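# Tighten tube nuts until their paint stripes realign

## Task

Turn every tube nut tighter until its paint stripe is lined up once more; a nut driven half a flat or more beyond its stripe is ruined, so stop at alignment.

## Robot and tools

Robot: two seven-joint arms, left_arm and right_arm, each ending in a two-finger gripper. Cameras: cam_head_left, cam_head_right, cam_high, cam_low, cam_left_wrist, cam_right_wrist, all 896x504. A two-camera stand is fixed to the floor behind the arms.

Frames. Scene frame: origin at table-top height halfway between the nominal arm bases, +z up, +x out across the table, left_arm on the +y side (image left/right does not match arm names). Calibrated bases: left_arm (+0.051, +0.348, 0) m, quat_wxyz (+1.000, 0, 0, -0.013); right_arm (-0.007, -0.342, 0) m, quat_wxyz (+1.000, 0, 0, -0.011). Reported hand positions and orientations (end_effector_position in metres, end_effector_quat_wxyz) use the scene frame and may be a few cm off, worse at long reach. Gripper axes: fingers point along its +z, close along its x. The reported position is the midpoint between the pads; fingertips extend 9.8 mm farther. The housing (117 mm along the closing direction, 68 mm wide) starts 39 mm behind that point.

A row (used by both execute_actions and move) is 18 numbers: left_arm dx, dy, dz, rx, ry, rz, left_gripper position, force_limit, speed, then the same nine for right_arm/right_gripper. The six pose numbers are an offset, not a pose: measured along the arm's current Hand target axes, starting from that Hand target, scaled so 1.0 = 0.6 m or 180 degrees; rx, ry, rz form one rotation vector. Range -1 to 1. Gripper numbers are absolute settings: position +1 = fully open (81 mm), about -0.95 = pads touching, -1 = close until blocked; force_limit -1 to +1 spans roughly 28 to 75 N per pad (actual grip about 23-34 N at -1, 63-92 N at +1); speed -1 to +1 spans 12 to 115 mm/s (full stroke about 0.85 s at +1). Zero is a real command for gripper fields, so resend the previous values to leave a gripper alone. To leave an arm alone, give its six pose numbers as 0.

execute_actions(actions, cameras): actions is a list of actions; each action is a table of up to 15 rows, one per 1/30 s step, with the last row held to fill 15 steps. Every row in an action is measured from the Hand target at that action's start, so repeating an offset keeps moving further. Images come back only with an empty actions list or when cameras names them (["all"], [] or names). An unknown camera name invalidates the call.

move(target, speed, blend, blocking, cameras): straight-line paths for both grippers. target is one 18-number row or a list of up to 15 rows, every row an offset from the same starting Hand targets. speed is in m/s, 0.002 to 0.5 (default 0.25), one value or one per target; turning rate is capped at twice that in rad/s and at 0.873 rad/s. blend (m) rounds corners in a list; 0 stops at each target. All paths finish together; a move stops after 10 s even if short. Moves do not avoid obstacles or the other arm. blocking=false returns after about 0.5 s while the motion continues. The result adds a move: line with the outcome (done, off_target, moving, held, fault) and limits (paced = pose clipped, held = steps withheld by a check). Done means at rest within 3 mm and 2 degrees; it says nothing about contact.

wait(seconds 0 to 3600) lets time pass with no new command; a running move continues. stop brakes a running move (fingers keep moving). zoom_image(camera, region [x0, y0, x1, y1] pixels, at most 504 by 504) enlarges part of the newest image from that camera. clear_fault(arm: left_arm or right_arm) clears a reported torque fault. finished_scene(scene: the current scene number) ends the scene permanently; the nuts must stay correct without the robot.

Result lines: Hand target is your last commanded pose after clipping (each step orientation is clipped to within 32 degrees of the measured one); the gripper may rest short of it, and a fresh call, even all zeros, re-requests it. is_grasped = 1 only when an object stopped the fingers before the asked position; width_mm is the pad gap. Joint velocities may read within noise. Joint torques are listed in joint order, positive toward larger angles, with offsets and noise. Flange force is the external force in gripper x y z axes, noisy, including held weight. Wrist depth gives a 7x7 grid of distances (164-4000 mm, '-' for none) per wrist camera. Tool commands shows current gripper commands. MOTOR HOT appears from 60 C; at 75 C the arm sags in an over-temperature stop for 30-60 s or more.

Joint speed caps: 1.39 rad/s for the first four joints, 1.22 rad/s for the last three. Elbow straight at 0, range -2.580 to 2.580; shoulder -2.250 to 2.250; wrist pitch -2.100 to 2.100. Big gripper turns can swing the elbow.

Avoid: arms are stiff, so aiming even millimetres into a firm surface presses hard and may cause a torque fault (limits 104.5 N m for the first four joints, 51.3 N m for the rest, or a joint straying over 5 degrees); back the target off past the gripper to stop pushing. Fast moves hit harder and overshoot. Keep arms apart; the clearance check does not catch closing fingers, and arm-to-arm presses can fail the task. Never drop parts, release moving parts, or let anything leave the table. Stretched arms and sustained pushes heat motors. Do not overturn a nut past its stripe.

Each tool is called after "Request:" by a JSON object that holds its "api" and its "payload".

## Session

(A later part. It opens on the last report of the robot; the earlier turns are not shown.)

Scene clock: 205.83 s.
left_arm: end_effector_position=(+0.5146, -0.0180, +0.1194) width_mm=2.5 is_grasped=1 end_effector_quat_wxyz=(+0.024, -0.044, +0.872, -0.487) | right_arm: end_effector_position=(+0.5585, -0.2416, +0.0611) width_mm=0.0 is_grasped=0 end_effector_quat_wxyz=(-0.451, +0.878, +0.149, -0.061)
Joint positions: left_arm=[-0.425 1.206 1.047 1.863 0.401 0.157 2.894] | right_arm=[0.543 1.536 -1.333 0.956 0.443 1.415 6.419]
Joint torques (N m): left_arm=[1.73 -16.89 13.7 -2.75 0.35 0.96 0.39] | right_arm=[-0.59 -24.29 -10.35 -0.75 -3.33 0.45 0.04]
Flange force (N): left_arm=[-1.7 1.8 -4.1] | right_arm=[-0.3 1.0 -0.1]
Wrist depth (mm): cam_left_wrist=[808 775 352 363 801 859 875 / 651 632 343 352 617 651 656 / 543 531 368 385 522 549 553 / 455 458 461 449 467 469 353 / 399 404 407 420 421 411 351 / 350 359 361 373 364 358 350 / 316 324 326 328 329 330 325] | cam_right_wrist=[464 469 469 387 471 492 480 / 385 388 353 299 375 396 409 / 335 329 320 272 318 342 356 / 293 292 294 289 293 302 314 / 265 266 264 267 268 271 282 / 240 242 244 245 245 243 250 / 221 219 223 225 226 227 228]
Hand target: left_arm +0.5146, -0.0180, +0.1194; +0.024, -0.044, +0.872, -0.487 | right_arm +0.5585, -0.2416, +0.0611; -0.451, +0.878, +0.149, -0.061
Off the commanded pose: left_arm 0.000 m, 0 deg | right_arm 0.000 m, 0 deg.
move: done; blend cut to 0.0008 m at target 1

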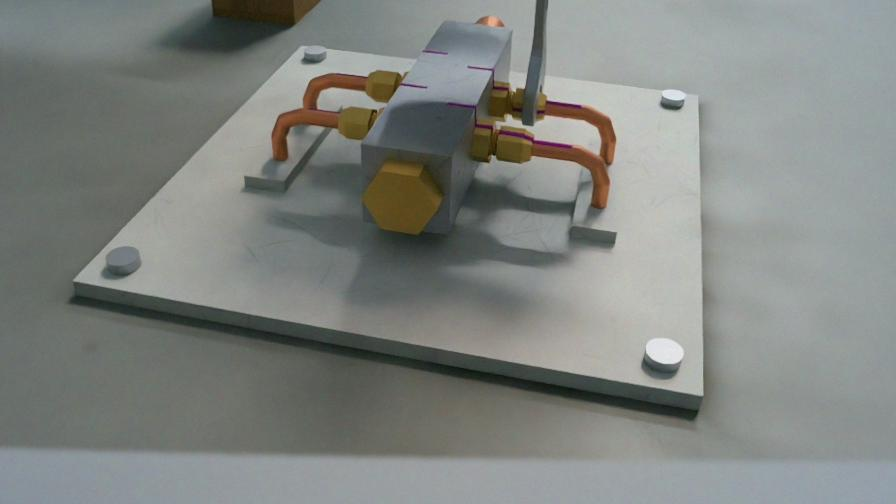

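Request:
{"api": "move", "payload": {"target": [[0,-0.00273,0.00405,-0.0111,0,0,-1,1,0.3,0,0,0,0,0,0,-1,-1,1],[0,-0.0333,-0.0245,-0.0111,0,0,-1,1,0.3,0,0,0,0,0,0,-1,-1,1],[0,-0.0827,0.1208,-0.3469,0,0,-1,1,0.3,0,0,0,0,0,0,-1,-1,1]], "speed": 0.2, "cameras": ["cam_right_wrist"]}}

Request:
{"api": "zoom_image", "payload": {"camera": "cam_right_wrist", "region": [470, 50, 580, 150]}}

Scene clock: 211.40 s.
left_arm: end_effector_position=(+0.5233, -0.1052, +0.1236) width_mm=2.5 is_grasped=1 end_effector_quat_wxyz=(-0.002, -0.050, +0.998, +0.035) | right_arm: end_effector_position=(+0.5585, -0.2416, +0.0611) width_mm=0.0 is_grasped=0 end_effector_quat_wxyz=(-0.451, +0.878, +0.149, -0.061)
Joint positions: left_arm=[0.722 1.051 0.002 0.771 -0.049 1.373 4] | right_arm=[0.543 1.536 -1.333 0.956 0.443 1.415 6.419]
Joint torques (N m): left_arm=[-0.25 -27.09 2.09 -8.99 -0.38 0.26 0.41] | right_arm=[-0.64 -24.31 -10.37 -0.7 -3.3 0.45 0.06]
Flange force (N): left_arm=[0.1 0.6 -0.4] | right_arm=[-0.2 1.1 -0.2]
Wrist depth (mm): cam_left_wrist=[242 242 243 244 244 243 243 / 244 243 244 244 245 244 245 / 244 245 245 246 246 246 246 / 245 246 246 246 246 247 247 / 246 246 247 247 - 248 248 / 247 242 242 242 - 242 243 / 249 248 243 243 243 244 244] | cam_right_wrist=[464 470 458 351 467 495 481 / 387 390 353 299 387 397 410 / 336 329 320 273 317 342 355 / 293 292 294 289 293 302 314 / 264 265 263 267 268 271 281 / 241 242 244 245 245 243 251 / 222 219 224 224 226 227 229]
Hand target: left_arm +0.5233, -0.1053, +0.1236; -0.002, -0.050, +0.998, +0.035 | right_arm +0.5585, -0.2416, +0.0611; -0.451, +0.878, +0.149, -0.061
Off the commanded pose: left_arm 0.000 m, 0 deg | right_arm 0.000 m, 0 deg.
move: done

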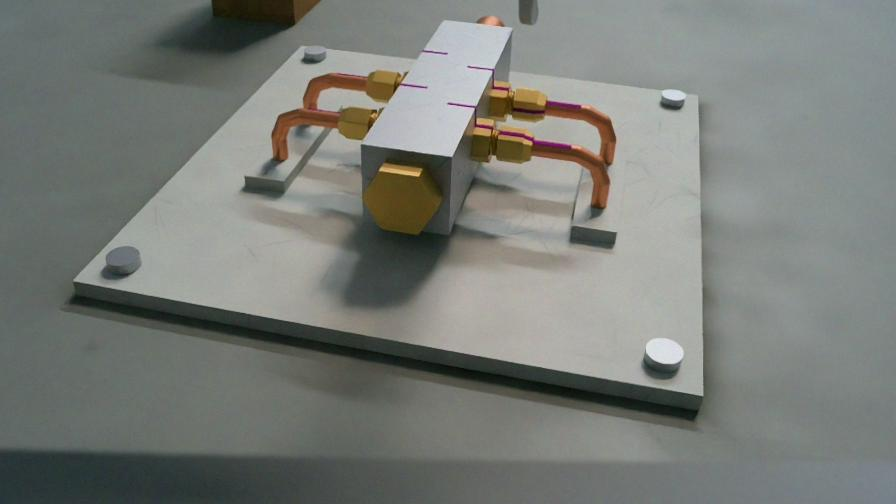

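Scaled by 4.582 from the camera's image (finer frame: 1280x720).

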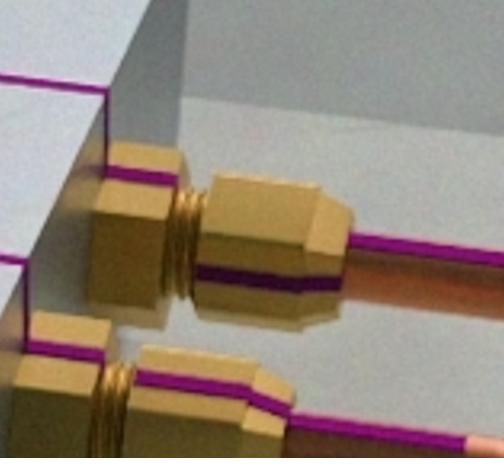

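Request:
{"api": "move", "payload": {"target": [0,-0.01437,0.05127,0,0,0,-1,1,0.3,0,0,0,0,0,0,-1,-1,1], "speed": 0.08, "cameras": ["cam_right_wrist"]}}

Request:
{"api": "zoom_image", "payload": {"camera": "cam_right_wrist", "region": [450, 50, 580, 170]}}

Scene clock: 212.47 s.
left_arm: end_effector_position=(+0.5239, -0.1117, +0.0924) width_mm=2.5 is_grasped=1 end_effector_quat_wxyz=(-0.002, -0.050, +0.998, +0.035) | right_arm: end_effector_position=(+0.5585, -0.2416, +0.0611) width_mm=0.0 is_grasped=0 end_effector_quat_wxyz=(-0.451, +0.878, +0.149, -0.061)
Joint positions: left_arm=[0.728 1.096 0.001 0.774 -0.048 1.325 4.008] | right_arm=[0.543 1.536 -1.333 0.956 0.443 1.415 6.419]
Joint torques (N m): left_arm=[-0.31 -27.26 2.06 -8.98 -0.37 0.21 0.41] | right_arm=[-0.61 -24.29 -10.31 -0.72 -3.32 0.43 0.08]
Flange force (N): left_arm=[1.0 1.5 -0.5] | right_arm=[-0.1 1.0 -0.2]
Wrist depth (mm): cam_left_wrist=[211 212 212 212 212 212 213 / 212 213 213 213 213 214 214 / 213 214 214 214 214 215 214 / 214 214 215 215 215 215 215 / 215 215 215 216 - 216 216 / 216 210 210 215 211 211 212 / 217 211 211 211 212 212 212] | cam_right_wrist=[464 468 459 204 469 493 482 / 385 388 393 176 375 396 411 / 336 330 321 271 317 341 355 / 293 292 294 289 292 302 314 / 264 266 263 267 268 271 282 / 241 242 244 245 245 243 250 / 221 219 223 225 226 227 229]
Hand target: left_arm +0.5239, -0.1117, +0.0924; -0.002, -0.050, +0.998, +0.035 | right_arm +0.5585, -0.2416, +0.0611; -0.451, +0.878, +0.149, -0.061
Off the commanded pose: left_arm 0.000 m, 0 deg | right_arm 0.000 m, 0 deg.
move: done

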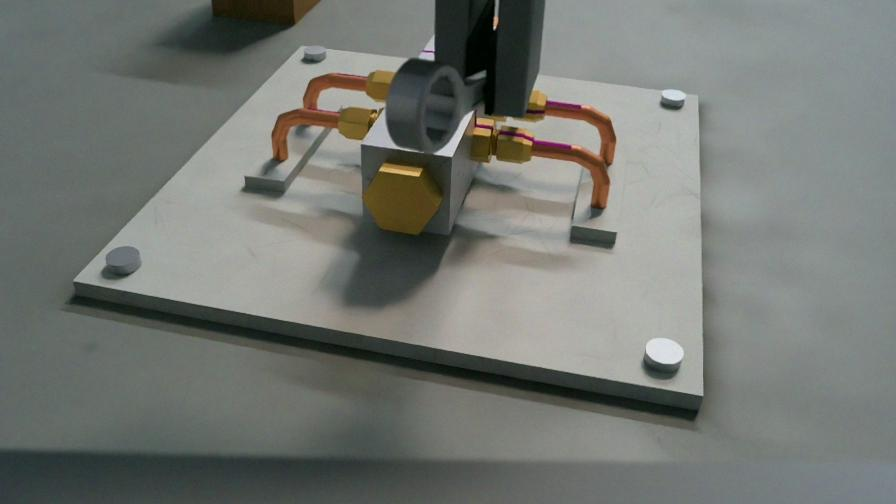

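Scaled by 3.877 from the camera's image (finer frame: 1280x720).

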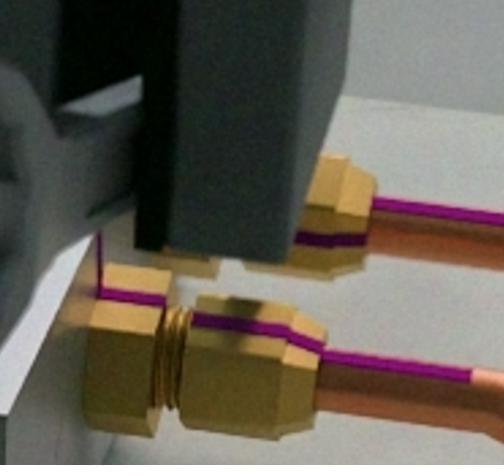

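Request:
{"api": "move", "payload": {"target": [0,0.00981,0.00903,0,0,0,-1,1,0.3,0,0,0,0,0,0,-1,-1,1], "speed": 0.04}}

Request:
{"api": "move", "payload": {"target": [0,0.00491,0.00451,0,0,0,-1,1,0.3,0,0,0,0,0,0,-1,-1,1], "speed": 0.03}}

Request:
{"api": "move", "payload": {"target": [0,0.00245,0.00226,0,0,0,-1,1,0.3,0,0,0,0,0,0,-1,-1,1], "speed": 0.02, "cameras": ["cam_right_wrist", "cam_head_right", "cam_high"]}}

Request:
{"api": "zoom_image", "payload": {"camera": "cam_right_wrist", "region": [450, 50, 580, 170]}}

Scene clock: 213.53 s.
left_arm: end_effector_position=(+0.5233, -0.1055, +0.0874) width_mm=2.5 is_grasped=1 end_effector_quat_wxyz=(-0.002, -0.050, +0.998, +0.035) | right_arm: end_effector_position=(+0.5585, -0.2416, +0.0611) width_mm=0.0 is_grasped=0 end_effector_quat_wxyz=(-0.451, +0.878, +0.149, -0.061)
Joint positions: left_arm=[0.722 1.086 0 0.813 -0.048 1.295 4.004] | right_arm=[0.543 1.536 -1.333 0.956 0.443 1.415 6.419]
Joint torques (N m): left_arm=[-0.19 -27.18 2.08 -8.98 -0.34 0.2 0.4] | right_arm=[-0.6 -24.3 -10.35 -0.69 -3.29 0.43 0.06]
Flange force (N): left_arm=[0.9 1.7 -0.4] | right_arm=[0.1 1.1 -0.3]
Wrist depth (mm): cam_left_wrist=[206 207 207 207 207 207 208 / 207 208 208 208 208 208 208 / 209 208 208 209 209 209 209 / 209 209 209 210 209 210 211 / 210 210 210 210 - 211 211 / 211 205 205 205 206 206 206 / 212 206 206 207 206 207 207] | cam_right_wrist=[464 472 460 208 451 473 480 / 385 388 353 183 375 396 409 / 336 329 322 273 318 342 355 / 292 292 294 289 292 302 313 / 264 265 264 266 268 271 281 / 241 242 244 245 245 243 250 / 221 219 223 225 226 227 229]
Hand target: left_arm +0.5233, -0.1055, +0.0874; -0.002, -0.050, +0.998, +0.035 | right_arm +0.5585, -0.2416, +0.0611; -0.451, +0.878, +0.149, -0.061
Off the commanded pose: left_arm 0.000 m, 0 deg | right_arm 0.000 m, 0 deg.
move: done

Scene clock: 214.03 s.
left_arm: end_effector_position=(+0.5230, -0.1023, +0.0849) width_mm=2.5 is_grasped=1 end_effector_quat_wxyz=(-0.002, -0.050, +0.998, +0.035) | right_arm: end_effector_position=(+0.5585, -0.2416, +0.0611) width_mm=0.0 is_grasped=0 end_effector_quat_wxyz=(-0.451, +0.878, +0.149, -0.061)
Joint positions: left_arm=[0.719 1.081 0 0.832 -0.048 1.281 4.001] | right_arm=[0.543 1.536 -1.333 0.956 0.443 1.415 6.419]
Joint torques (N m): left_arm=[-0.24 -27.09 2.06 -8.72 -0.32 0.22 0.41] | right_arm=[-0.63 -24.3 -10.35 -0.71 -3.29 0.43 0.04]
Flange force (N): left_arm=[0.1 0.6 -0.6] | right_arm=[-0.1 1.2 -0.3]
Wrist depth (mm): cam_left_wrist=[204 204 205 205 205 205 205 / 205 205 205 206 206 206 206 / 206 206 206 206 206 207 207 / 206 207 207 208 207 208 208 / 208 208 207 208 - 208 209 / 208 203 202 203 203 203 204 / 209 203 203 204 204 204 205] | cam_right_wrist=[465 471 461 212 304 474 478 / 385 388 369 186 375 397 410 / 336 328 322 273 317 341 354 / 293 292 294 289 292 302 314 / 265 266 264 267 268 272 281 / 241 242 244 246 245 243 250 / 221 219 223 225 226 227 229]
Hand target: left_arm +0.5230, -0.1023, +0.0849; -0.002, -0.050, +0.998, +0.035 | right_arm +0.5585, -0.2416, +0.0611; -0.451, +0.878, +0.149, -0.061
Off the commanded pose: left_arm 0.000 m, 0 deg | right_arm 0.000 m, 0 deg.
move: done

Scene clock: 214.53 s.
left_arm: end_effector_position=(+0.5228, -0.1008, +0.0836) width_mm=2.5 is_grasped=1 end_effector_quat_wxyz=(-0.002, -0.050, +0.998, +0.035) | right_arm: end_effector_position=(+0.5585, -0.2416, +0.0611) width_mm=0.0 is_grasped=0 end_effector_quat_wxyz=(-0.451, +0.878, +0.149, -0.061)
Joint positions: left_arm=[0.718 1.079 -0.001 0.842 -0.048 1.274 4] | right_arm=[0.543 1.536 -1.333 0.956 0.443 1.415 6.419]
Joint torques (N m): left_arm=[-0.22 -27.05 2.02 -8.68 -0.36 0.24 0.38] | right_arm=[-0.6 -24.31 -10.36 -0.72 -3.29 0.45 0.06]
Flange force (N): left_arm=[0.1 0.5 -0.6] | right_arm=[-0.1 1.1 -0.2]
Wrist depth (mm): cam_left_wrist=[202 203 203 203 203 204 204 / 204 204 204 204 205 205 205 / 205 205 205 205 206 206 206 / 205 206 206 206 206 206 206 / 206 206 206 206 - 207 207 / 208 201 201 202 202 202 203 / 208 202 202 202 202 203 203] | cam_right_wrist=[465 469 459 213 448 474 479 / 385 388 370 188 374 396 410 / 337 329 322 271 316 342 355 / 292 292 294 289 293 302 314 / 265 266 264 266 268 271 281 / 240 242 244 246 245 243 250 / 221 219 223 225 226 227 229]
Hand target: left_arm +0.5228, -0.1008, +0.0836; -0.002, -0.050, +0.998, +0.035 | right_arm +0.5585, -0.2416, +0.0611; -0.451, +0.878, +0.149, -0.061
Off the commanded pose: left_arm 0.000 m, 0 deg | right_arm 0.000 m, 0 deg.
move: done
Images, in order (width x height): cam_head_right 896x504, cam_high 896x504, cam_right_wrist 896x504.

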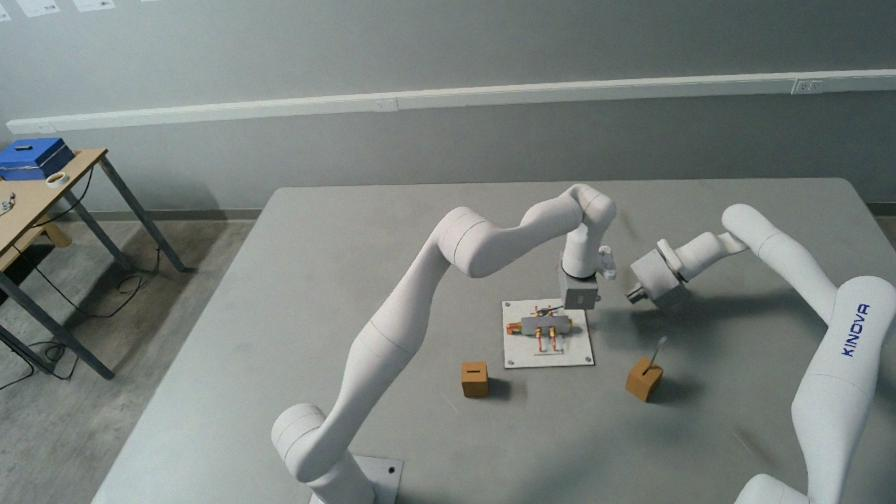

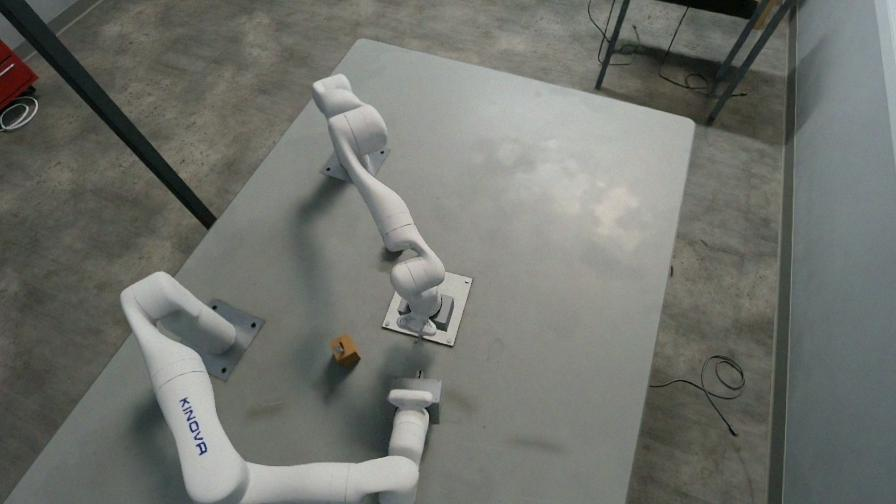

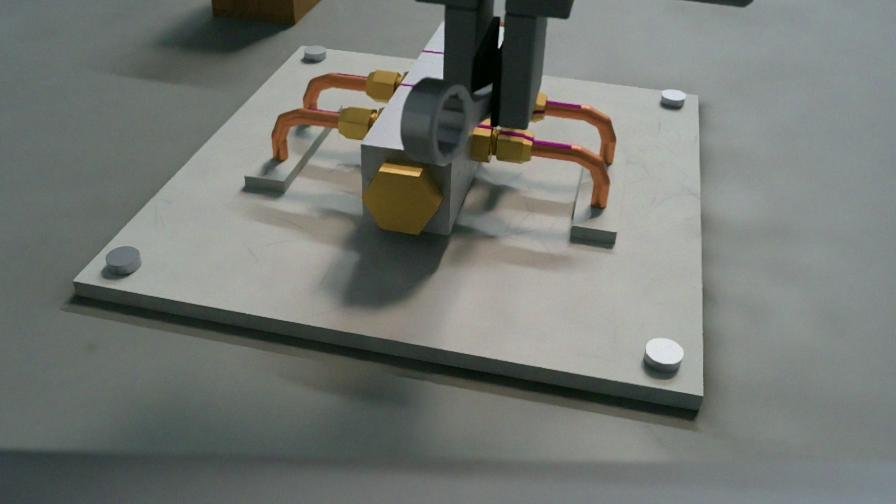

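Scaled by 3.877 from the camera's image (finer frame: 1280x720).

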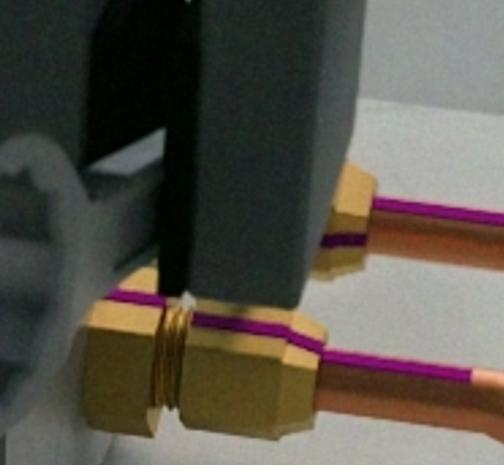

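Request:
{"api": "move", "payload": {"target": [0,0.00368,0.00339,0,0,0,-1,1,0.3,0,0,0,0,0,0,-1,-1,1], "speed": 0.02}}

Request:
{"api": "move", "payload": {"target": [0,0.00245,0.00226,0,0,0,-1,1,0.3,0,0,0,0,0,0,-1,-1,1], "speed": 0.02}}

Request:
{"api": "move", "payload": {"target": [0,0.00184,0.0017,0,0,0,-1,1,0.3,0,0,0,0,0,0,-1,-1,1], "speed": 0.02}}

Scene clock: 215.43 s.
left_arm: end_effector_position=(+0.5226, -0.0985, +0.0819) width_mm=2.5 is_grasped=1 end_effector_quat_wxyz=(-0.002, -0.050, +0.998, +0.035) | right_arm: end_effector_position=(+0.5585, -0.2416, +0.0611) width_mm=0.0 is_grasped=0 end_effector_quat_wxyz=(-0.451, +0.878, +0.149, -0.061)
Joint positions: left_arm=[0.716 1.076 -0.001 0.856 -0.048 1.263 3.998] | right_arm=[0.543 1.536 -1.333 0.956 0.443 1.415 6.419]
Joint torques (N m): left_arm=[-7.05 -22.05 -3.58 -2.59 -3.57 4.25 0.38] | right_arm=[-0.57 -24.34 -10.35 -0.75 -3.29 0.44 0.09]
Flange force (N): left_arm=[0.6 -14.6 -4.6] | right_arm=[-0.2 1.0 -0.1]
Wrist depth (mm): cam_left_wrist=[202 202 202 203 203 203 203 / 203 203 203 203 204 204 204 / 204 203 204 204 204 205 205 / 204 205 205 204 204 205 206 / 205 205 205 206 - 206 206 / 206 200 200 200 201 201 201 / 206 201 201 201 202 202 202] | cam_right_wrist=[463 470 459 214 215 473 479 / 385 390 369 191 375 396 410 / 336 328 321 273 318 341 355 / 293 292 294 290 292 302 314 / 264 265 264 267 268 271 281 / 240 242 244 245 244 244 251 / 221 219 224 225 226 227 229]
Hand target: left_arm +0.5226, -0.0985, +0.0817; -0.002, -0.050, +0.998, +0.035 | right_arm +0.5585, -0.2416, +0.0611; -0.451, +0.878, +0.149, -0.061
Off the commanded pose: left_arm 0.000 m, 0 deg | right_arm 0.000 m, 0 deg.
move: done

Scene clock: 215.93 s.
left_arm: end_effector_position=(+0.5225, -0.0969, +0.0805) width_mm=2.5 is_grasped=1 end_effector_quat_wxyz=(-0.002, -0.050, +0.998, +0.035) | right_arm: end_effector_position=(+0.5585, -0.2416, +0.0611) width_mm=0.0 is_grasped=0 end_effector_quat_wxyz=(-0.451, +0.878, +0.149, -0.061)
Joint positions: left_arm=[0.714 1.074 -0.002 0.865 -0.048 1.256 3.996] | right_arm=[0.543 1.536 -1.333 0.956 0.443 1.415 6.419]
Joint torques (N m): left_arm=[-5.82 -24.18 -2.52 -4.21 -3.12 3.6 0.36] | right_arm=[-0.6 -24.31 -10.35 -0.72 -3.32 0.44 0.05]
Flange force (N): left_arm=[0.7 -11.9 -1.8] | right_arm=[-0.1 1.1 -0.2]
Wrist depth (mm): cam_left_wrist=[200 200 201 201 201 201 201 / 201 201 201 201 202 202 202 / 202 202 202 203 203 203 203 / 203 203 203 203 203 203 204 / 204 203 204 204 - 204 204 / 204 199 199 199 199 200 200 / 205 199 199 200 200 200 200] | cam_right_wrist=[463 470 460 218 218 472 479 / 385 388 354 193 375 396 409 / 336 329 321 273 317 341 355 / 292 292 294 289 293 302 314 / 264 266 263 267 268 271 281 / 240 242 244 246 245 243 250 / 221 219 224 225 226 227 229]
Hand target: left_arm +0.5224, -0.0969, +0.0805; -0.002, -0.050, +0.998, +0.035 | right_arm +0.5585, -0.2416, +0.0611; -0.451, +0.878, +0.149, -0.061
Off the commanded pose: left_arm 0.000 m, 0 deg | right_arm 0.000 m, 0 deg.
move: done

Scene clock: 216.43 s.
left_arm: end_effector_position=(+0.5223, -0.0958, +0.0797) width_mm=2.5 is_grasped=1 end_effector_quat_wxyz=(-0.002, -0.050, +0.998, +0.035) | right_arm: end_effector_position=(+0.5585, -0.2416, +0.0611) width_mm=0.0 is_grasped=0 end_effector_quat_wxyz=(-0.451, +0.878, +0.149, -0.061)
Joint positions: left_arm=[0.713 1.072 -0.002 0.871 -0.048 1.251 3.995] | right_arm=[0.543 1.536 -1.333 0.956 0.443 1.415 6.419]
Joint torques (N m): left_arm=[-10.45 -17.55 -6.21 1.73 -5.03 6.48 0.43] | right_arm=[-0.6 -24.33 -10.34 -0.73 -3.31 0.43 0.07]
Flange force (N): left_arm=[-0.1 -23.0 -9.5] | right_arm=[-0.1 1.1 -0.2]
Wrist depth (mm): cam_left_wrist=[200 200 201 201 201 201 201 / 201 201 201 202 202 202 202 / 202 202 202 203 203 203 203 / 203 203 203 204 203 204 204 / 204 203 204 204 - 204 204 / 204 198 199 199 199 199 199 / 205 199 199 199 200 200 200] | cam_right_wrist=[465 470 459 218 218 473 478 / 385 389 353 193 376 395 409 / 336 329 322 273 318 342 354 / 293 292 294 289 292 301 314 / 265 266 264 266 268 271 282 / 241 242 244 245 245 243 250 / 221 219 223 225 226 227 228]
Hand target: left_arm +0.5223, -0.0957, +0.0796; -0.002, -0.050, +0.998, +0.035 | right_arm +0.5585, -0.2416, +0.0611; -0.451, +0.878, +0.149, -0.061
Off the commanded pose: left_arm 0.000 m, 0 deg | right_arm 0.000 m, 0 deg.
move: done

Request:
{"api": "move", "payload": {"target": [[0,-0.00429,-0.00395,0,0,0,-1,1,0.3,0,0,0,0,0,0,-1,-1,1],[0,-0.00519,-0.00297,0,0,0,-1,1,0.3,0,0,0,0,0,0,-1,-1,1],[0,-0.0029,-0.0008,0,0,0,-1,1,0.3,0,0,0,0,0,0,-1,-1,1]], "speed": 0.02}}

Request:
{"api": "move", "payload": {"target": [0,0.00245,0.00226,0,0,0,-1,1,0.3,0,0,0,0,0,0,-1,-1,1], "speed": 0.02}}

Scene clock: 217.83 s.
left_arm: end_effector_position=(+0.5224, -0.0976, +0.0799) width_mm=2.5 is_grasped=1 end_effector_quat_wxyz=(-0.002, -0.050, +0.998, +0.035) | right_arm: end_effector_position=(+0.5585, -0.2416, +0.0611) width_mm=0.0 is_grasped=0 end_effector_quat_wxyz=(-0.451, +0.878, +0.149, -0.061)
Joint positions: left_arm=[0.715 1.076 -0.001 0.862 -0.048 1.257 3.997] | right_arm=[0.543 1.536 -1.333 0.956 0.443 1.415 6.419]
Joint torques (N m): left_arm=[-4.32 -25.52 -1.24 -6.15 -2.45 2.21 0.29] | right_arm=[-0.63 -24.32 -10.37 -0.72 -3.3 0.45 0.07]
Flange force (N): left_arm=[1.6 -7.5 -1.0] | right_arm=[-0.2 1.1 -0.1]
Wrist depth (mm): cam_left_wrist=[199 200 200 200 200 200 200 / 200 200 200 200 201 201 201 / 201 201 201 201 202 202 202 / 202 202 202 202 202 203 203 / 203 203 203 203 - 204 204 / 203 198 198 198 198 198 199 / 205 199 198 199 199 200 200] | cam_right_wrist=[465 469 459 215 217 455 480 / 384 388 353 193 374 396 410 / 336 329 322 273 318 342 355 / 293 292 294 289 292 302 314 / 264 266 263 266 268 271 281 / 240 242 244 246 245 243 250 / 221 219 224 225 226 227 229]
Hand target: left_arm +0.5225, -0.0975, +0.0799; -0.002, -0.050, +0.998, +0.035 | right_arm +0.5585, -0.2416, +0.0611; -0.451, +0.878, +0.149, -0.061
Off the commanded pose: left_arm 0.000 m, 0 deg | right_arm 0.000 m, 0 deg.
move: done

Scene clock: 218.33 s.
left_arm: end_effector_position=(+0.5224, -0.0961, +0.0789) width_mm=2.5 is_grasped=1 end_effector_quat_wxyz=(-0.002, -0.050, +0.998, +0.035) | right_arm: end_effector_position=(+0.5585, -0.2416, +0.0611) width_mm=0.0 is_grasped=0 end_effector_quat_wxyz=(-0.451, +0.878, +0.149, -0.061)
Joint positions: left_arm=[0.714 1.073 -0.002 0.871 -0.048 1.25 3.996] | right_arm=[0.543 1.536 -1.333 0.956 0.443 1.415 6.419]
Joint torques (N m): left_arm=[-11.24 -16.13 -6.73 2.32 -5.3 6.37 0.31] | right_arm=[-0.56 -24.33 -10.38 -0.75 -3.31 0.44 0.06]
Flange force (N): left_arm=[0.9 -23.9 -11.8] | right_arm=[-0.2 1.1 -0.1]
Wrist depth (mm): cam_left_wrist=[199 200 200 200 200 200 200 / 201 201 201 201 201 201 202 / 201 201 201 202 202 202 202 / 202 202 202 202 203 203 203 / 203 203 203 203 - 203 204 / 204 198 198 198 198 198 199 / 204 199 199 199 199 199 199] | cam_right_wrist=[463 470 459 216 218 455 479 / 387 389 353 193 375 395 410 / 336 328 321 273 318 342 353 / 293 292 294 289 293 302 314 / 264 266 264 267 268 271 282 / 240 243 244 246 245 244 250 / 222 219 224 225 226 227 228]
Hand target: left_arm +0.5223, -0.0959, +0.0787; -0.002, -0.050, +0.998, +0.035 | right_arm +0.5585, -0.2416, +0.0611; -0.451, +0.878, +0.149, -0.061
Off the commanded pose: left_arm 0.000 m, 0 deg | right_arm 0.000 m, 0 deg.
move: done

Request:
{"api": "execute_actions", "payload": {"actions": []}}

Request:
{"api": "zoom_image", "payload": {"camera": "cam_head_right", "region": [515, 290, 595, 360]}}

Request:
{"api": "zoom_image", "payload": {"camera": "cam_right_wrist", "region": [480, 60, 570, 160]}}

Scene clock: 219.47 s.
left_arm: end_effector_position=(+0.5223, -0.0959, +0.0787) width_mm=2.5 is_grasped=1 end_effector_quat_wxyz=(-0.002, -0.050, +0.998, +0.035) | right_arm: end_effector_position=(+0.5585, -0.2416, +0.0611) width_mm=0.0 is_grasped=0 end_effector_quat_wxyz=(-0.451, +0.878, +0.149, -0.061)
Joint positions: left_arm=[0.713 1.074 -0.002 0.871 -0.048 1.25 3.996] | right_arm=[0.543 1.536 -1.333 0.956 0.443 1.415 6.419]
Joint velocities: within noise
Joint torques (N m): left_arm=[-11.72 -15.89 -7.08 2.47 -5.56 6.42 0.31] | right_arm=[-0.64 -24.32 -10.34 -0.73 -3.28 0.42 0.08]
Flange force (N): left_arm=[1.3 -24.4 -12.2] | right_arm=[-0.2 1.0 -0.2]
Wrist depth (mm): cam_left_wrist=[200 200 200 200 200 200 201 / 200 201 201 201 201 202 202 / 201 202 202 201 202 202 203 / 202 202 202 203 203 203 203 / 203 203 203 203 - 203 203 / 203 198 198 198 198 199 199 / 205 199 199 199 199 199 200] | cam_right_wrist=[464 470 461 216 217 456 479 / 386 388 353 193 375 396 410 / 335 329 322 273 317 341 355 / 293 292 294 289 292 302 313 / 264 266 264 267 268 271 282 / 241 242 244 246 245 243 251 / 221 219 224 225 226 227 229]
Hand target: left_arm +0.5223, -0.0959, +0.0787; -0.002, -0.050, +0.998, +0.035 | right_arm +0.5585, -0.2416, +0.0611; -0.451, +0.878, +0.149, -0.061
Tool commands: left_gripper/position=-1.0 left_gripper/force_limit=+1.0 left_gripper/speed=+0.3 right_gripper/position=-1.0 right_gripper/force_limit=-1.0 right_gripper/speed=+1.0
Off the commanded pose: left_arm 0.000 m, 0 deg | right_arm 0.000 m, 0 deg.

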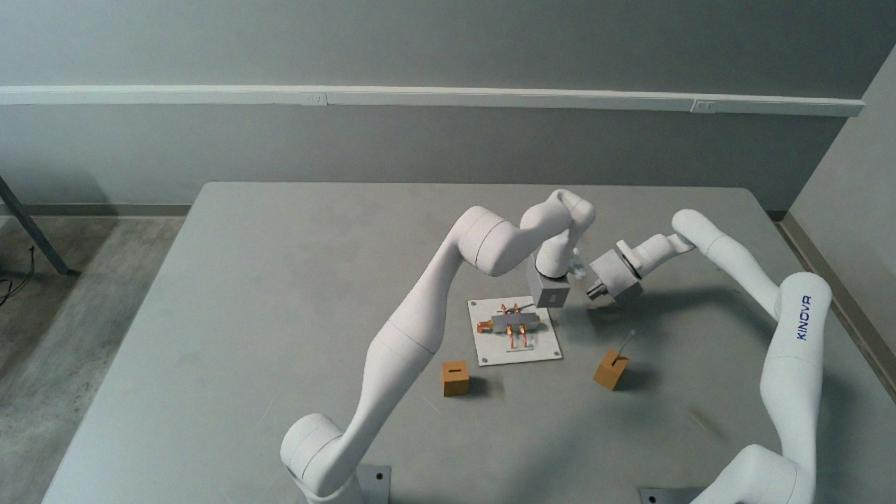

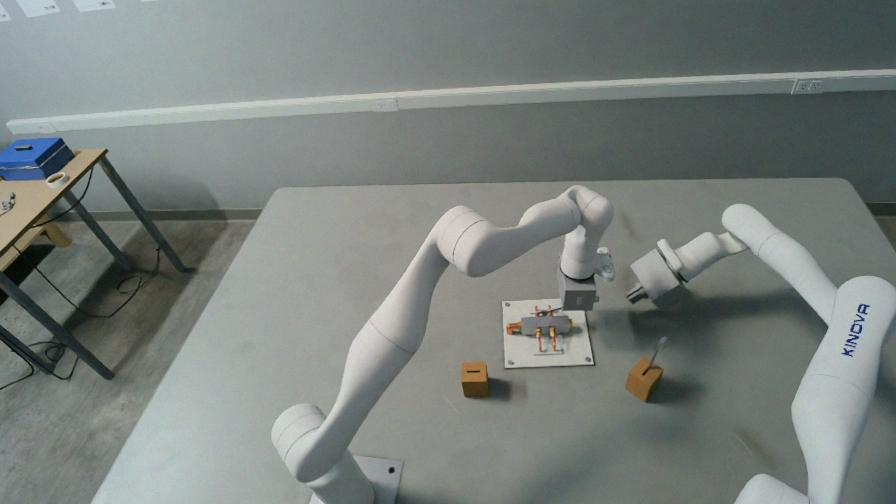

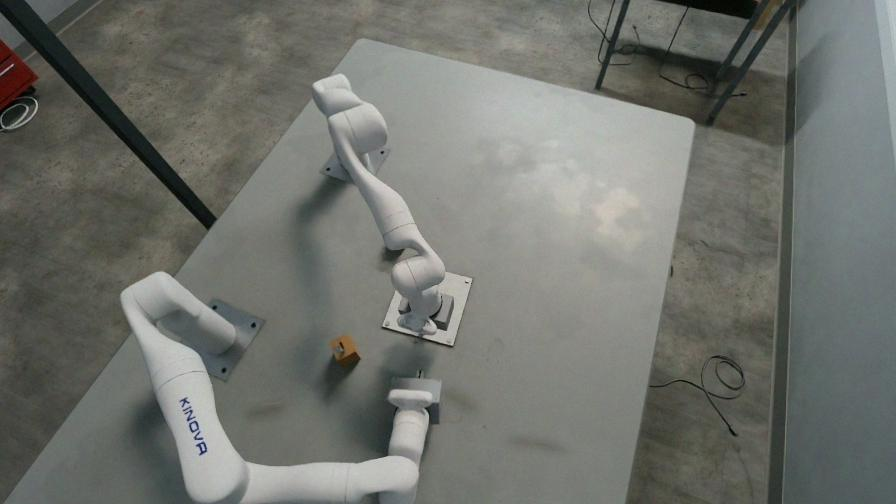

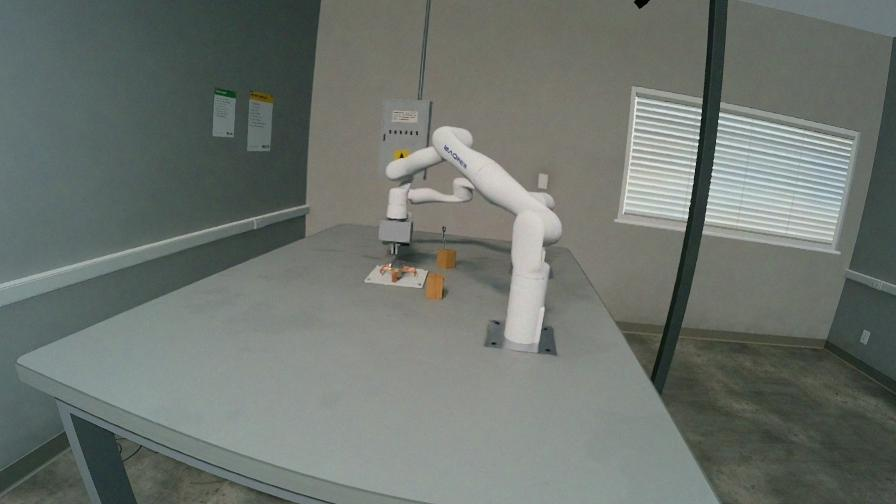

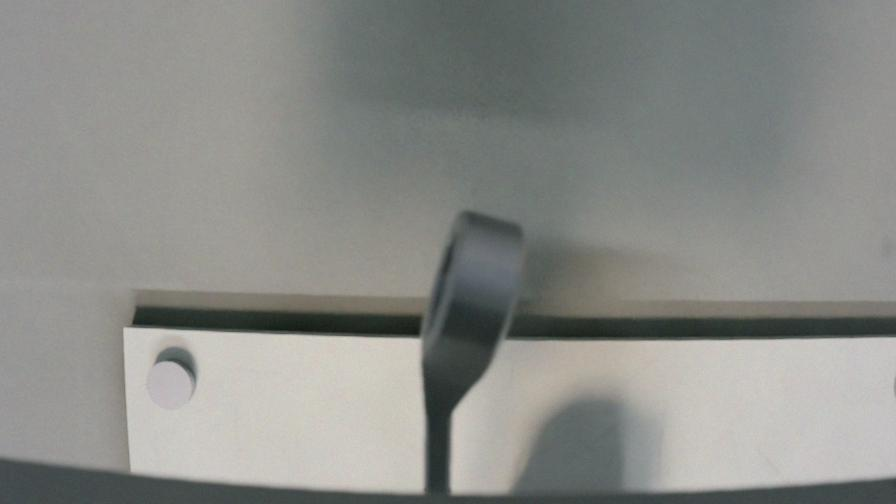

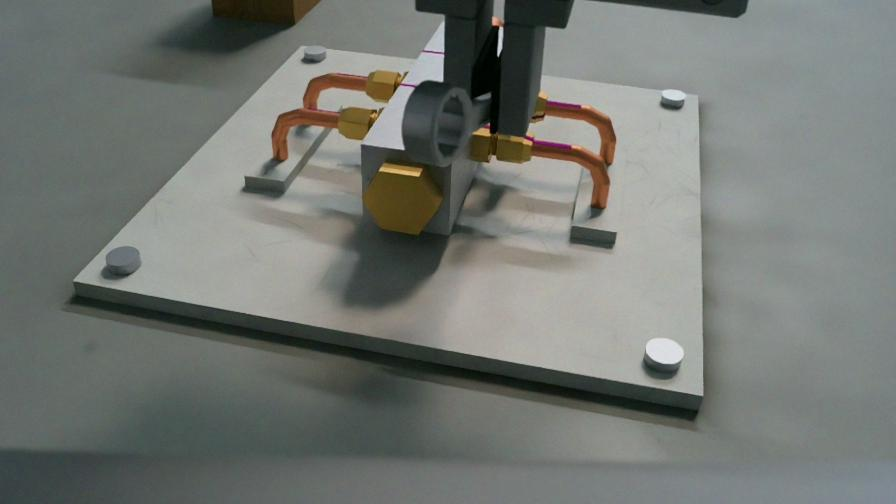

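Scaled by 6.300 from the camera's image (finer frame: 1280x720).

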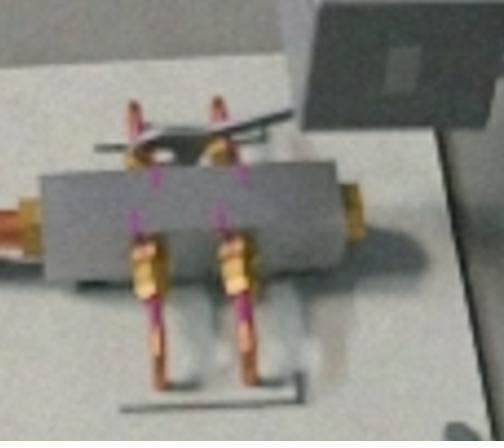

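Scaled by 5.040 from the camera's image (finer frame: 1280x720).

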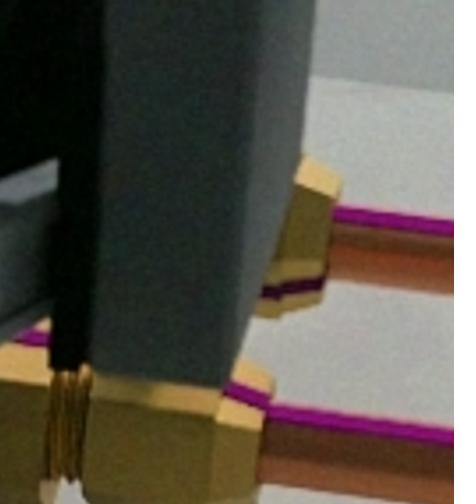

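Request:
{"api": "move", "payload": {"target": [[0,-0.02698,-0.02482,0,0,0,-1,1,0.3,0,0,0,0,0,0,-1,-1,1],[0,-0.02,-0.08,0,0,0,-1,1,0.3,0,0,0,0,0,0,-1,-1,1]], "speed": 0.08, "cameras": ["cam_right_wrist"]}}

Request:
{"api": "zoom_image", "payload": {"camera": "cam_right_wrist", "region": [485, 70, 575, 135]}}

Scene clock: 221.70 s.
left_arm: end_effector_position=(+0.5239, -0.1112, +0.1257) width_mm=2.5 is_grasped=1 end_effector_quat_wxyz=(-0.002, -0.050, +0.998, +0.035) | right_arm: end_effector_position=(+0.5585, -0.2416, +0.0611) width_mm=0.0 is_grasped=0 end_effector_quat_wxyz=(-0.451, +0.878, +0.149, -0.061)
Joint positions: left_arm=[0.727 1.065 0.003 0.734 -0.049 1.397 4.005] | right_arm=[0.543 1.536 -1.333 0.956 0.443 1.415 6.419]
Joint torques (N m): left_arm=[-0.25 -27.24 2.07 -9.15 -0.29 0.21 0.37] | right_arm=[-0.61 -24.3 -10.36 -0.69 -3.28 0.45 0.06]
Flange force (N): left_arm=[0.7 1.3 -0.4] | right_arm=[0.0 1.1 -0.2]
Wrist depth (mm): cam_left_wrist=[245 245 245 246 246 246 245 / 246 245 246 246 246 247 246 / 247 247 247 247 247 248 248 / 247 247 248 248 248 249 249 / 249 249 250 249 249 250 250 / 250 244 244 244 - 244 245 / 251 250 245 245 246 246 246] | cam_right_wrist=[463 469 458 350 469 492 483 / 385 388 353 299 389 396 409 / 336 329 320 273 318 341 355 / 293 292 294 289 292 301 313 / 264 266 264 267 268 271 281 / 241 243 244 246 245 243 250 / 221 219 223 225 226 227 229]
Hand target: left_arm +0.5239, -0.1112, +0.1257; -0.002, -0.050, +0.998, +0.035 | right_arm +0.5585, -0.2416, +0.0611; -0.451, +0.878, +0.149, -0.061
Off the commanded pose: left_arm 0.000 m, 0 deg | right_arm 0.000 m, 0 deg.
move: done

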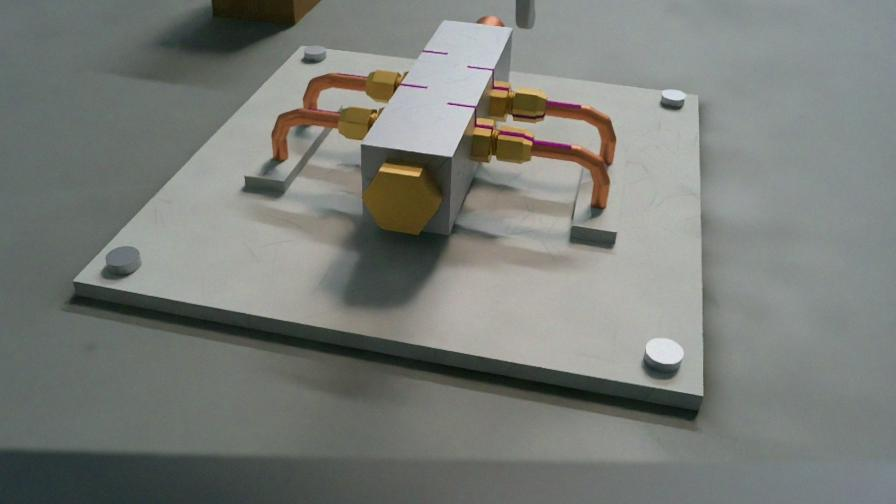

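Scaled by 5.600 from the camera's image (finer frame: 1280x720).

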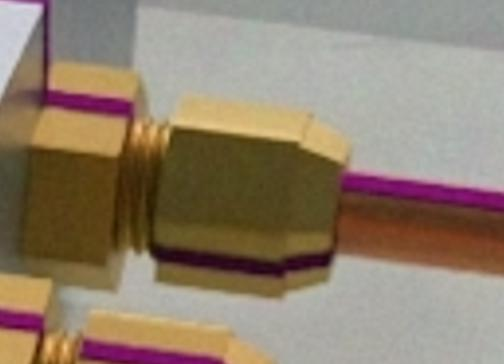

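Request:
{"api": "move", "payload": {"target": [0,0.072,0.0002,0.175,0,0,-1,1,0.3,0,0,0,0,0,0,-1,-1,1], "speed": 0.15}}

Request:
{"api": "move", "payload": {"target": [0,0.01472,0.01354,0,0,0,-1,1,0.3,0,0,0,0,0,0,-1,-1,1], "speed": 0.04, "cameras": ["cam_right_wrist"]}}

Request:
{"api": "zoom_image", "payload": {"camera": "cam_right_wrist", "region": [485, 70, 575, 135]}}

Scene clock: 226.37 s.
left_arm: end_effector_position=(+0.5197, -0.0683, +0.1288) width_mm=2.5 is_grasped=1 end_effector_quat_wxyz=(+0.012, -0.048, +0.970, -0.237) | right_arm: end_effector_position=(+0.5585, -0.2416, +0.0611) width_mm=0.0 is_grasped=0 end_effector_quat_wxyz=(-0.451, +0.878, +0.149, -0.061)
Joint positions: left_arm=[0.292 0.79 0.33 1.502 0.271 0.607 3.56] | right_arm=[0.543 1.536 -1.333 0.956 0.443 1.415 6.419]
Joint torques (N m): left_arm=[-0.42 -22.04 5.3 -8 0.61 -0.61 0.41] | right_arm=[-0.6 -24.3 -10.35 -0.74 -3.32 0.45 0.05]
Flange force (N): left_arm=[-0.4 -1.8 0.0] | right_arm=[-0.2 1.1 -0.1]
Wrist depth (mm): cam_left_wrist=[352 351 345 351 355 357 359 / 334 335 332 334 338 339 341 / 319 320 320 318 322 323 321 / 304 305 306 307 307 308 310 / 291 292 290 294 294 293 296 / 277 280 279 281 279 280 282 / 266 266 261 264 264 263 265] | cam_right_wrist=[466 469 469 387 471 494 482 / 385 389 353 299 375 396 411 / 335 328 320 273 317 342 354 / 292 292 294 290 292 302 314 / 264 266 264 266 269 271 281 / 241 242 244 245 245 243 250 / 221 219 224 225 226 227 228]
Hand target: left_arm +0.5196, -0.0683, +0.1286; +0.012, -0.048, +0.970, -0.237 | right_arm +0.5585, -0.2416, +0.0611; -0.451, +0.878, +0.149, -0.061
Off the commanded pose: left_arm 0.000 m, 0 deg | right_arm 0.000 m, 0 deg.
move: done

Scene clock: 226.93 s.
left_arm: end_effector_position=(+0.5192, -0.0643, +0.1174) width_mm=2.5 is_grasped=1 end_effector_quat_wxyz=(+0.012, -0.048, +0.970, -0.237) | right_arm: end_effector_position=(+0.5585, -0.2416, +0.0611) width_mm=0.0 is_grasped=0 end_effector_quat_wxyz=(-0.451, +0.878, +0.149, -0.061)
Joint positions: left_arm=[0.281 0.805 0.336 1.52 0.273 0.579 3.542] | right_arm=[0.543 1.536 -1.333 0.956 0.443 1.415 6.419]
Joint torques (N m): left_arm=[-0.21 -22.06 5.39 -7.83 0.6 -0.59 0.46] | right_arm=[-0.62 -24.32 -10.36 -0.71 -3.32 0.43 0.06]
Flange force (N): left_arm=[-0.4 -1.2 -0.2] | right_arm=[-0.1 1.2 -0.2]
Wrist depth (mm): cam_left_wrist=[338 337 334 336 341 341 344 / 320 321 322 320 324 326 326 / 306 306 306 309 308 308 307 / 292 293 293 294 294 295 296 / 276 280 279 281 283 279 283 / 266 269 269 270 267 271 270 / 254 253 253 251 254 252 251] | cam_right_wrist=[464 471 470 350 471 494 483 / 385 388 353 299 375 396 410 / 337 329 321 273 318 341 354 / 293 292 294 289 292 301 313 / 264 266 264 267 268 271 282 / 241 242 244 246 245 243 250 / 221 218 224 225 226 228 229]
Hand target: left_arm +0.5192, -0.0642, +0.1173; +0.012, -0.048, +0.970, -0.237 | right_arm +0.5585, -0.2416, +0.0611; -0.451, +0.878, +0.149, -0.061
Off the commanded pose: left_arm 0.000 m, 0 deg | right_arm 0.000 m, 0 deg.
move: done

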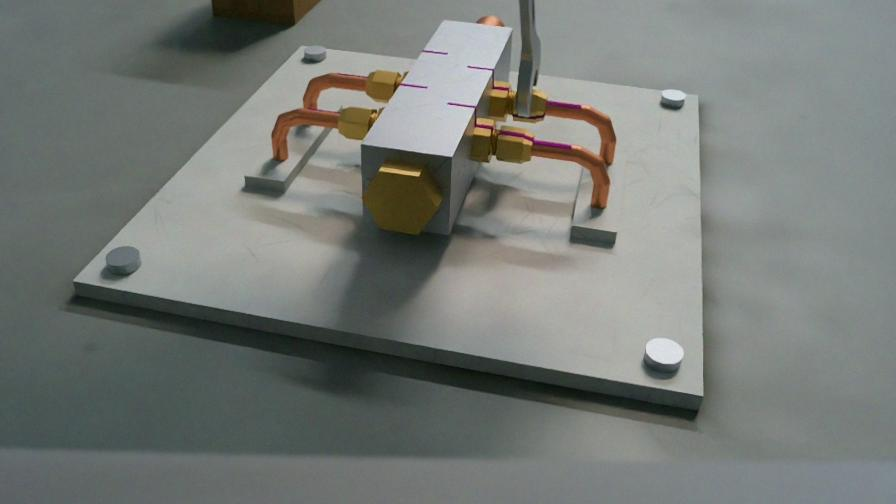

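Scaled by 5.600 from the camera's image (finer frame: 1280x720).

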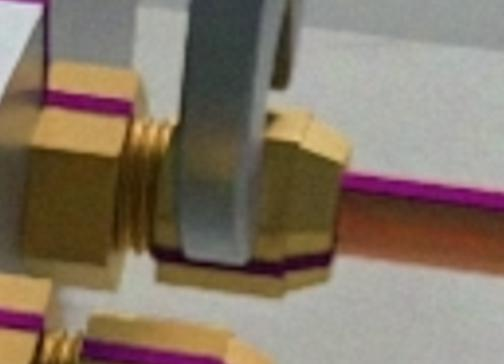

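Request:
{"api": "move", "payload": {"target": [-0.0017,0.00245,0.00226,0,0,0,-1,1,0.3,0,0,0,0,0,0,-1,-1,1], "speed": 0.02}}

Request:
{"api": "move", "payload": {"target": [0,0.00245,0.00226,0,0,0,-1,1,0.3,0,0,0,0,0,0,-1,-1,1], "speed": 0.02}}

Request:
{"api": "move", "payload": {"target": [0,0.00184,0.0017,0,0,0,-1,1,0.3,0,0,0,0,0,0,-1,-1,1], "speed": 0.02, "cameras": ["cam_right_wrist"]}}

Request:
{"api": "zoom_image", "payload": {"camera": "cam_right_wrist", "region": [485, 70, 575, 135]}}

Scene clock: 233.03 s.
left_arm: end_effector_position=(+0.5202, -0.0635, +0.1155) width_mm=2.5 is_grasped=1 end_effector_quat_wxyz=(+0.012, -0.048, +0.970, -0.237) | right_arm: end_effector_position=(+0.5585, -0.2416, +0.0611) width_mm=0.0 is_grasped=0 end_effector_quat_wxyz=(-0.451, +0.878, +0.149, -0.061)
Joint positions: left_arm=[0.279 0.809 0.337 1.52 0.273 0.577 3.539] | right_arm=[0.543 1.536 -1.333 0.956 0.443 1.415 6.419]
Joint torques (N m): left_arm=[-0.05 -21.73 5.56 -7.79 0.65 -0.68 0.4] | right_arm=[-0.61 -24.33 -10.35 -0.69 -3.29 0.45 0.06]
Flange force (N): left_arm=[-0.3 -1.3 -1.1] | right_arm=[0.0 1.2 -0.2]
Wrist depth (mm): cam_left_wrist=[334 334 332 333 338 338 341 / 318 318 319 317 322 322 324 / 302 304 304 306 306 307 305 / 289 290 291 292 293 293 294 / 275 277 276 279 280 278 281 / 262 266 267 268 266 269 267 / 253 251 250 249 252 250 248] | cam_right_wrist=[464 470 469 350 471 494 482 / 385 389 354 299 375 396 409 / 336 329 321 273 318 341 355 / 293 292 294 289 292 302 314 / 264 266 264 266 268 271 281 / 240 242 244 246 245 243 250 / 221 219 224 225 226 227 229]
Hand target: left_arm +0.5202, -0.0635, +0.1155; +0.012, -0.048, +0.970, -0.237 | right_arm +0.5585, -0.2416, +0.0611; -0.451, +0.878, +0.149, -0.061
Off the commanded pose: left_arm 0.000 m, 0 deg | right_arm 0.000 m, 0 deg.
move: done

Scene clock: 233.53 s.
left_arm: end_effector_position=(+0.5201, -0.0628, +0.1136) width_mm=2.5 is_grasped=1 end_effector_quat_wxyz=(+0.012, -0.048, +0.970, -0.237) | right_arm: end_effector_position=(+0.5585, -0.2416, +0.0611) width_mm=0.0 is_grasped=0 end_effector_quat_wxyz=(-0.451, +0.878, +0.149, -0.061)
Joint positions: left_arm=[0.277 0.811 0.338 1.523 0.273 0.572 3.536] | right_arm=[0.543 1.536 -1.333 0.956 0.443 1.415 6.419]
Joint torques (N m): left_arm=[0.33 -21.71 5.82 -7.76 0.74 -0.65 0.38] | right_arm=[-0.62 -24.33 -10.32 -0.71 -3.32 0.44 0.06]
Flange force (N): left_arm=[-0.6 -0.8 -1.4] | right_arm=[-0.1 1.1 -0.2]
Wrist depth (mm): cam_left_wrist=[333 332 329 331 335 337 339 / 316 316 318 315 319 320 322 / 301 302 302 302 304 305 303 / 287 288 288 290 290 291 292 / 273 275 274 277 278 276 279 / 261 265 262 266 263 267 266 / 251 248 248 247 250 248 246] | cam_right_wrist=[464 471 471 351 470 494 483 / 385 388 353 299 375 397 410 / 336 328 321 273 317 341 354 / 292 292 294 290 292 301 314 / 264 266 264 267 268 271 282 / 240 242 244 246 245 243 250 / 221 218 224 225 226 227 228]
Hand target: left_arm +0.5201, -0.0628, +0.1136; +0.012, -0.048, +0.970, -0.237 | right_arm +0.5585, -0.2416, +0.0611; -0.451, +0.878, +0.149, -0.061
Off the commanded pose: left_arm 0.000 m, 0 deg | right_arm 0.000 m, 0 deg.
move: done

Scene clock: 234.03 s.
left_arm: end_effector_position=(+0.5200, -0.0623, +0.1122) width_mm=2.5 is_grasped=1 end_effector_quat_wxyz=(+0.012, -0.048, +0.970, -0.237) | right_arm: end_effector_position=(+0.5585, -0.2416, +0.0611) width_mm=0.0 is_grasped=0 end_effector_quat_wxyz=(-0.451, +0.878, +0.149, -0.061)
Joint positions: left_arm=[0.276 0.813 0.339 1.525 0.274 0.568 3.533] | right_arm=[0.543 1.536 -1.333 0.956 0.443 1.415 6.419]
Joint torques (N m): left_arm=[0.4 -21.78 5.98 -7.94 0.76 -0.76 0.44] | right_arm=[-0.62 -24.34 -10.35 -0.71 -3.3 0.44 0.09]
Flange force (N): left_arm=[-0.4 -0.3 -1.6] | right_arm=[-0.1 1.1 -0.1]
Wrist depth (mm): cam_left_wrist=[330 331 328 328 333 334 336 / 314 314 316 315 317 319 319 / 299 299 300 301 302 302 302 / 286 287 287 288 288 290 290 / 270 275 272 275 276 274 278 / 260 263 261 264 261 265 264 / 249 246 247 246 248 248 245] | cam_right_wrist=[464 469 470 350 470 493 482 / 386 388 353 299 375 396 410 / 337 329 321 273 318 342 355 / 293 292 294 289 292 302 313 / 264 266 263 267 268 271 282 / 240 242 244 245 245 243 250 / 221 219 224 224 226 227 229]
Hand target: left_arm +0.5200, -0.0623, +0.1122; +0.012, -0.048, +0.970, -0.237 | right_arm +0.5585, -0.2416, +0.0611; -0.451, +0.878, +0.149, -0.061
Off the commanded pose: left_arm 0.000 m, 0 deg | right_arm 0.000 m, 0 deg.
move: done

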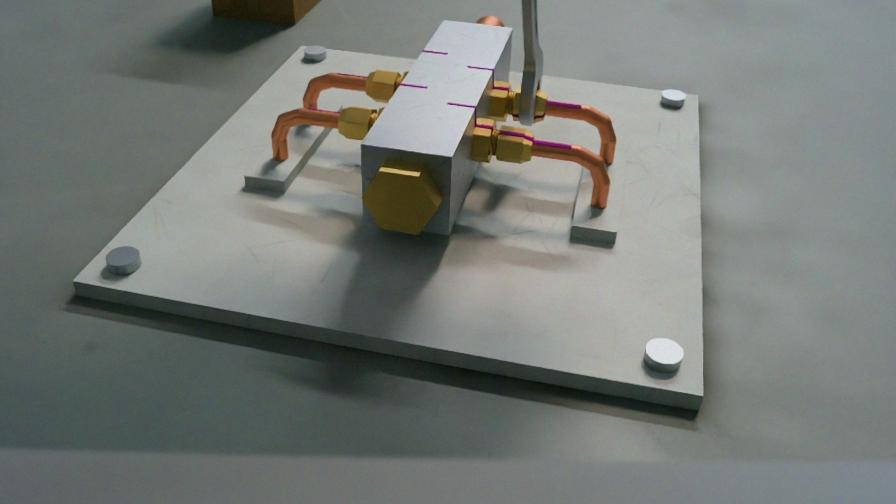

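Scaled by 5.600 from the camera's image (finer frame: 1280x720).

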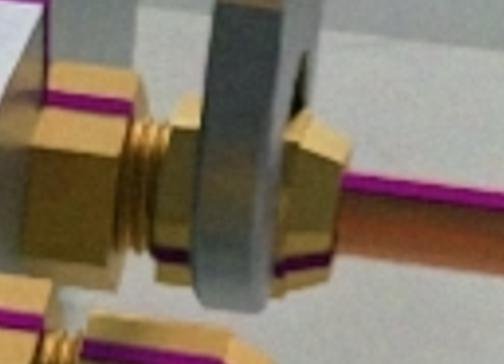

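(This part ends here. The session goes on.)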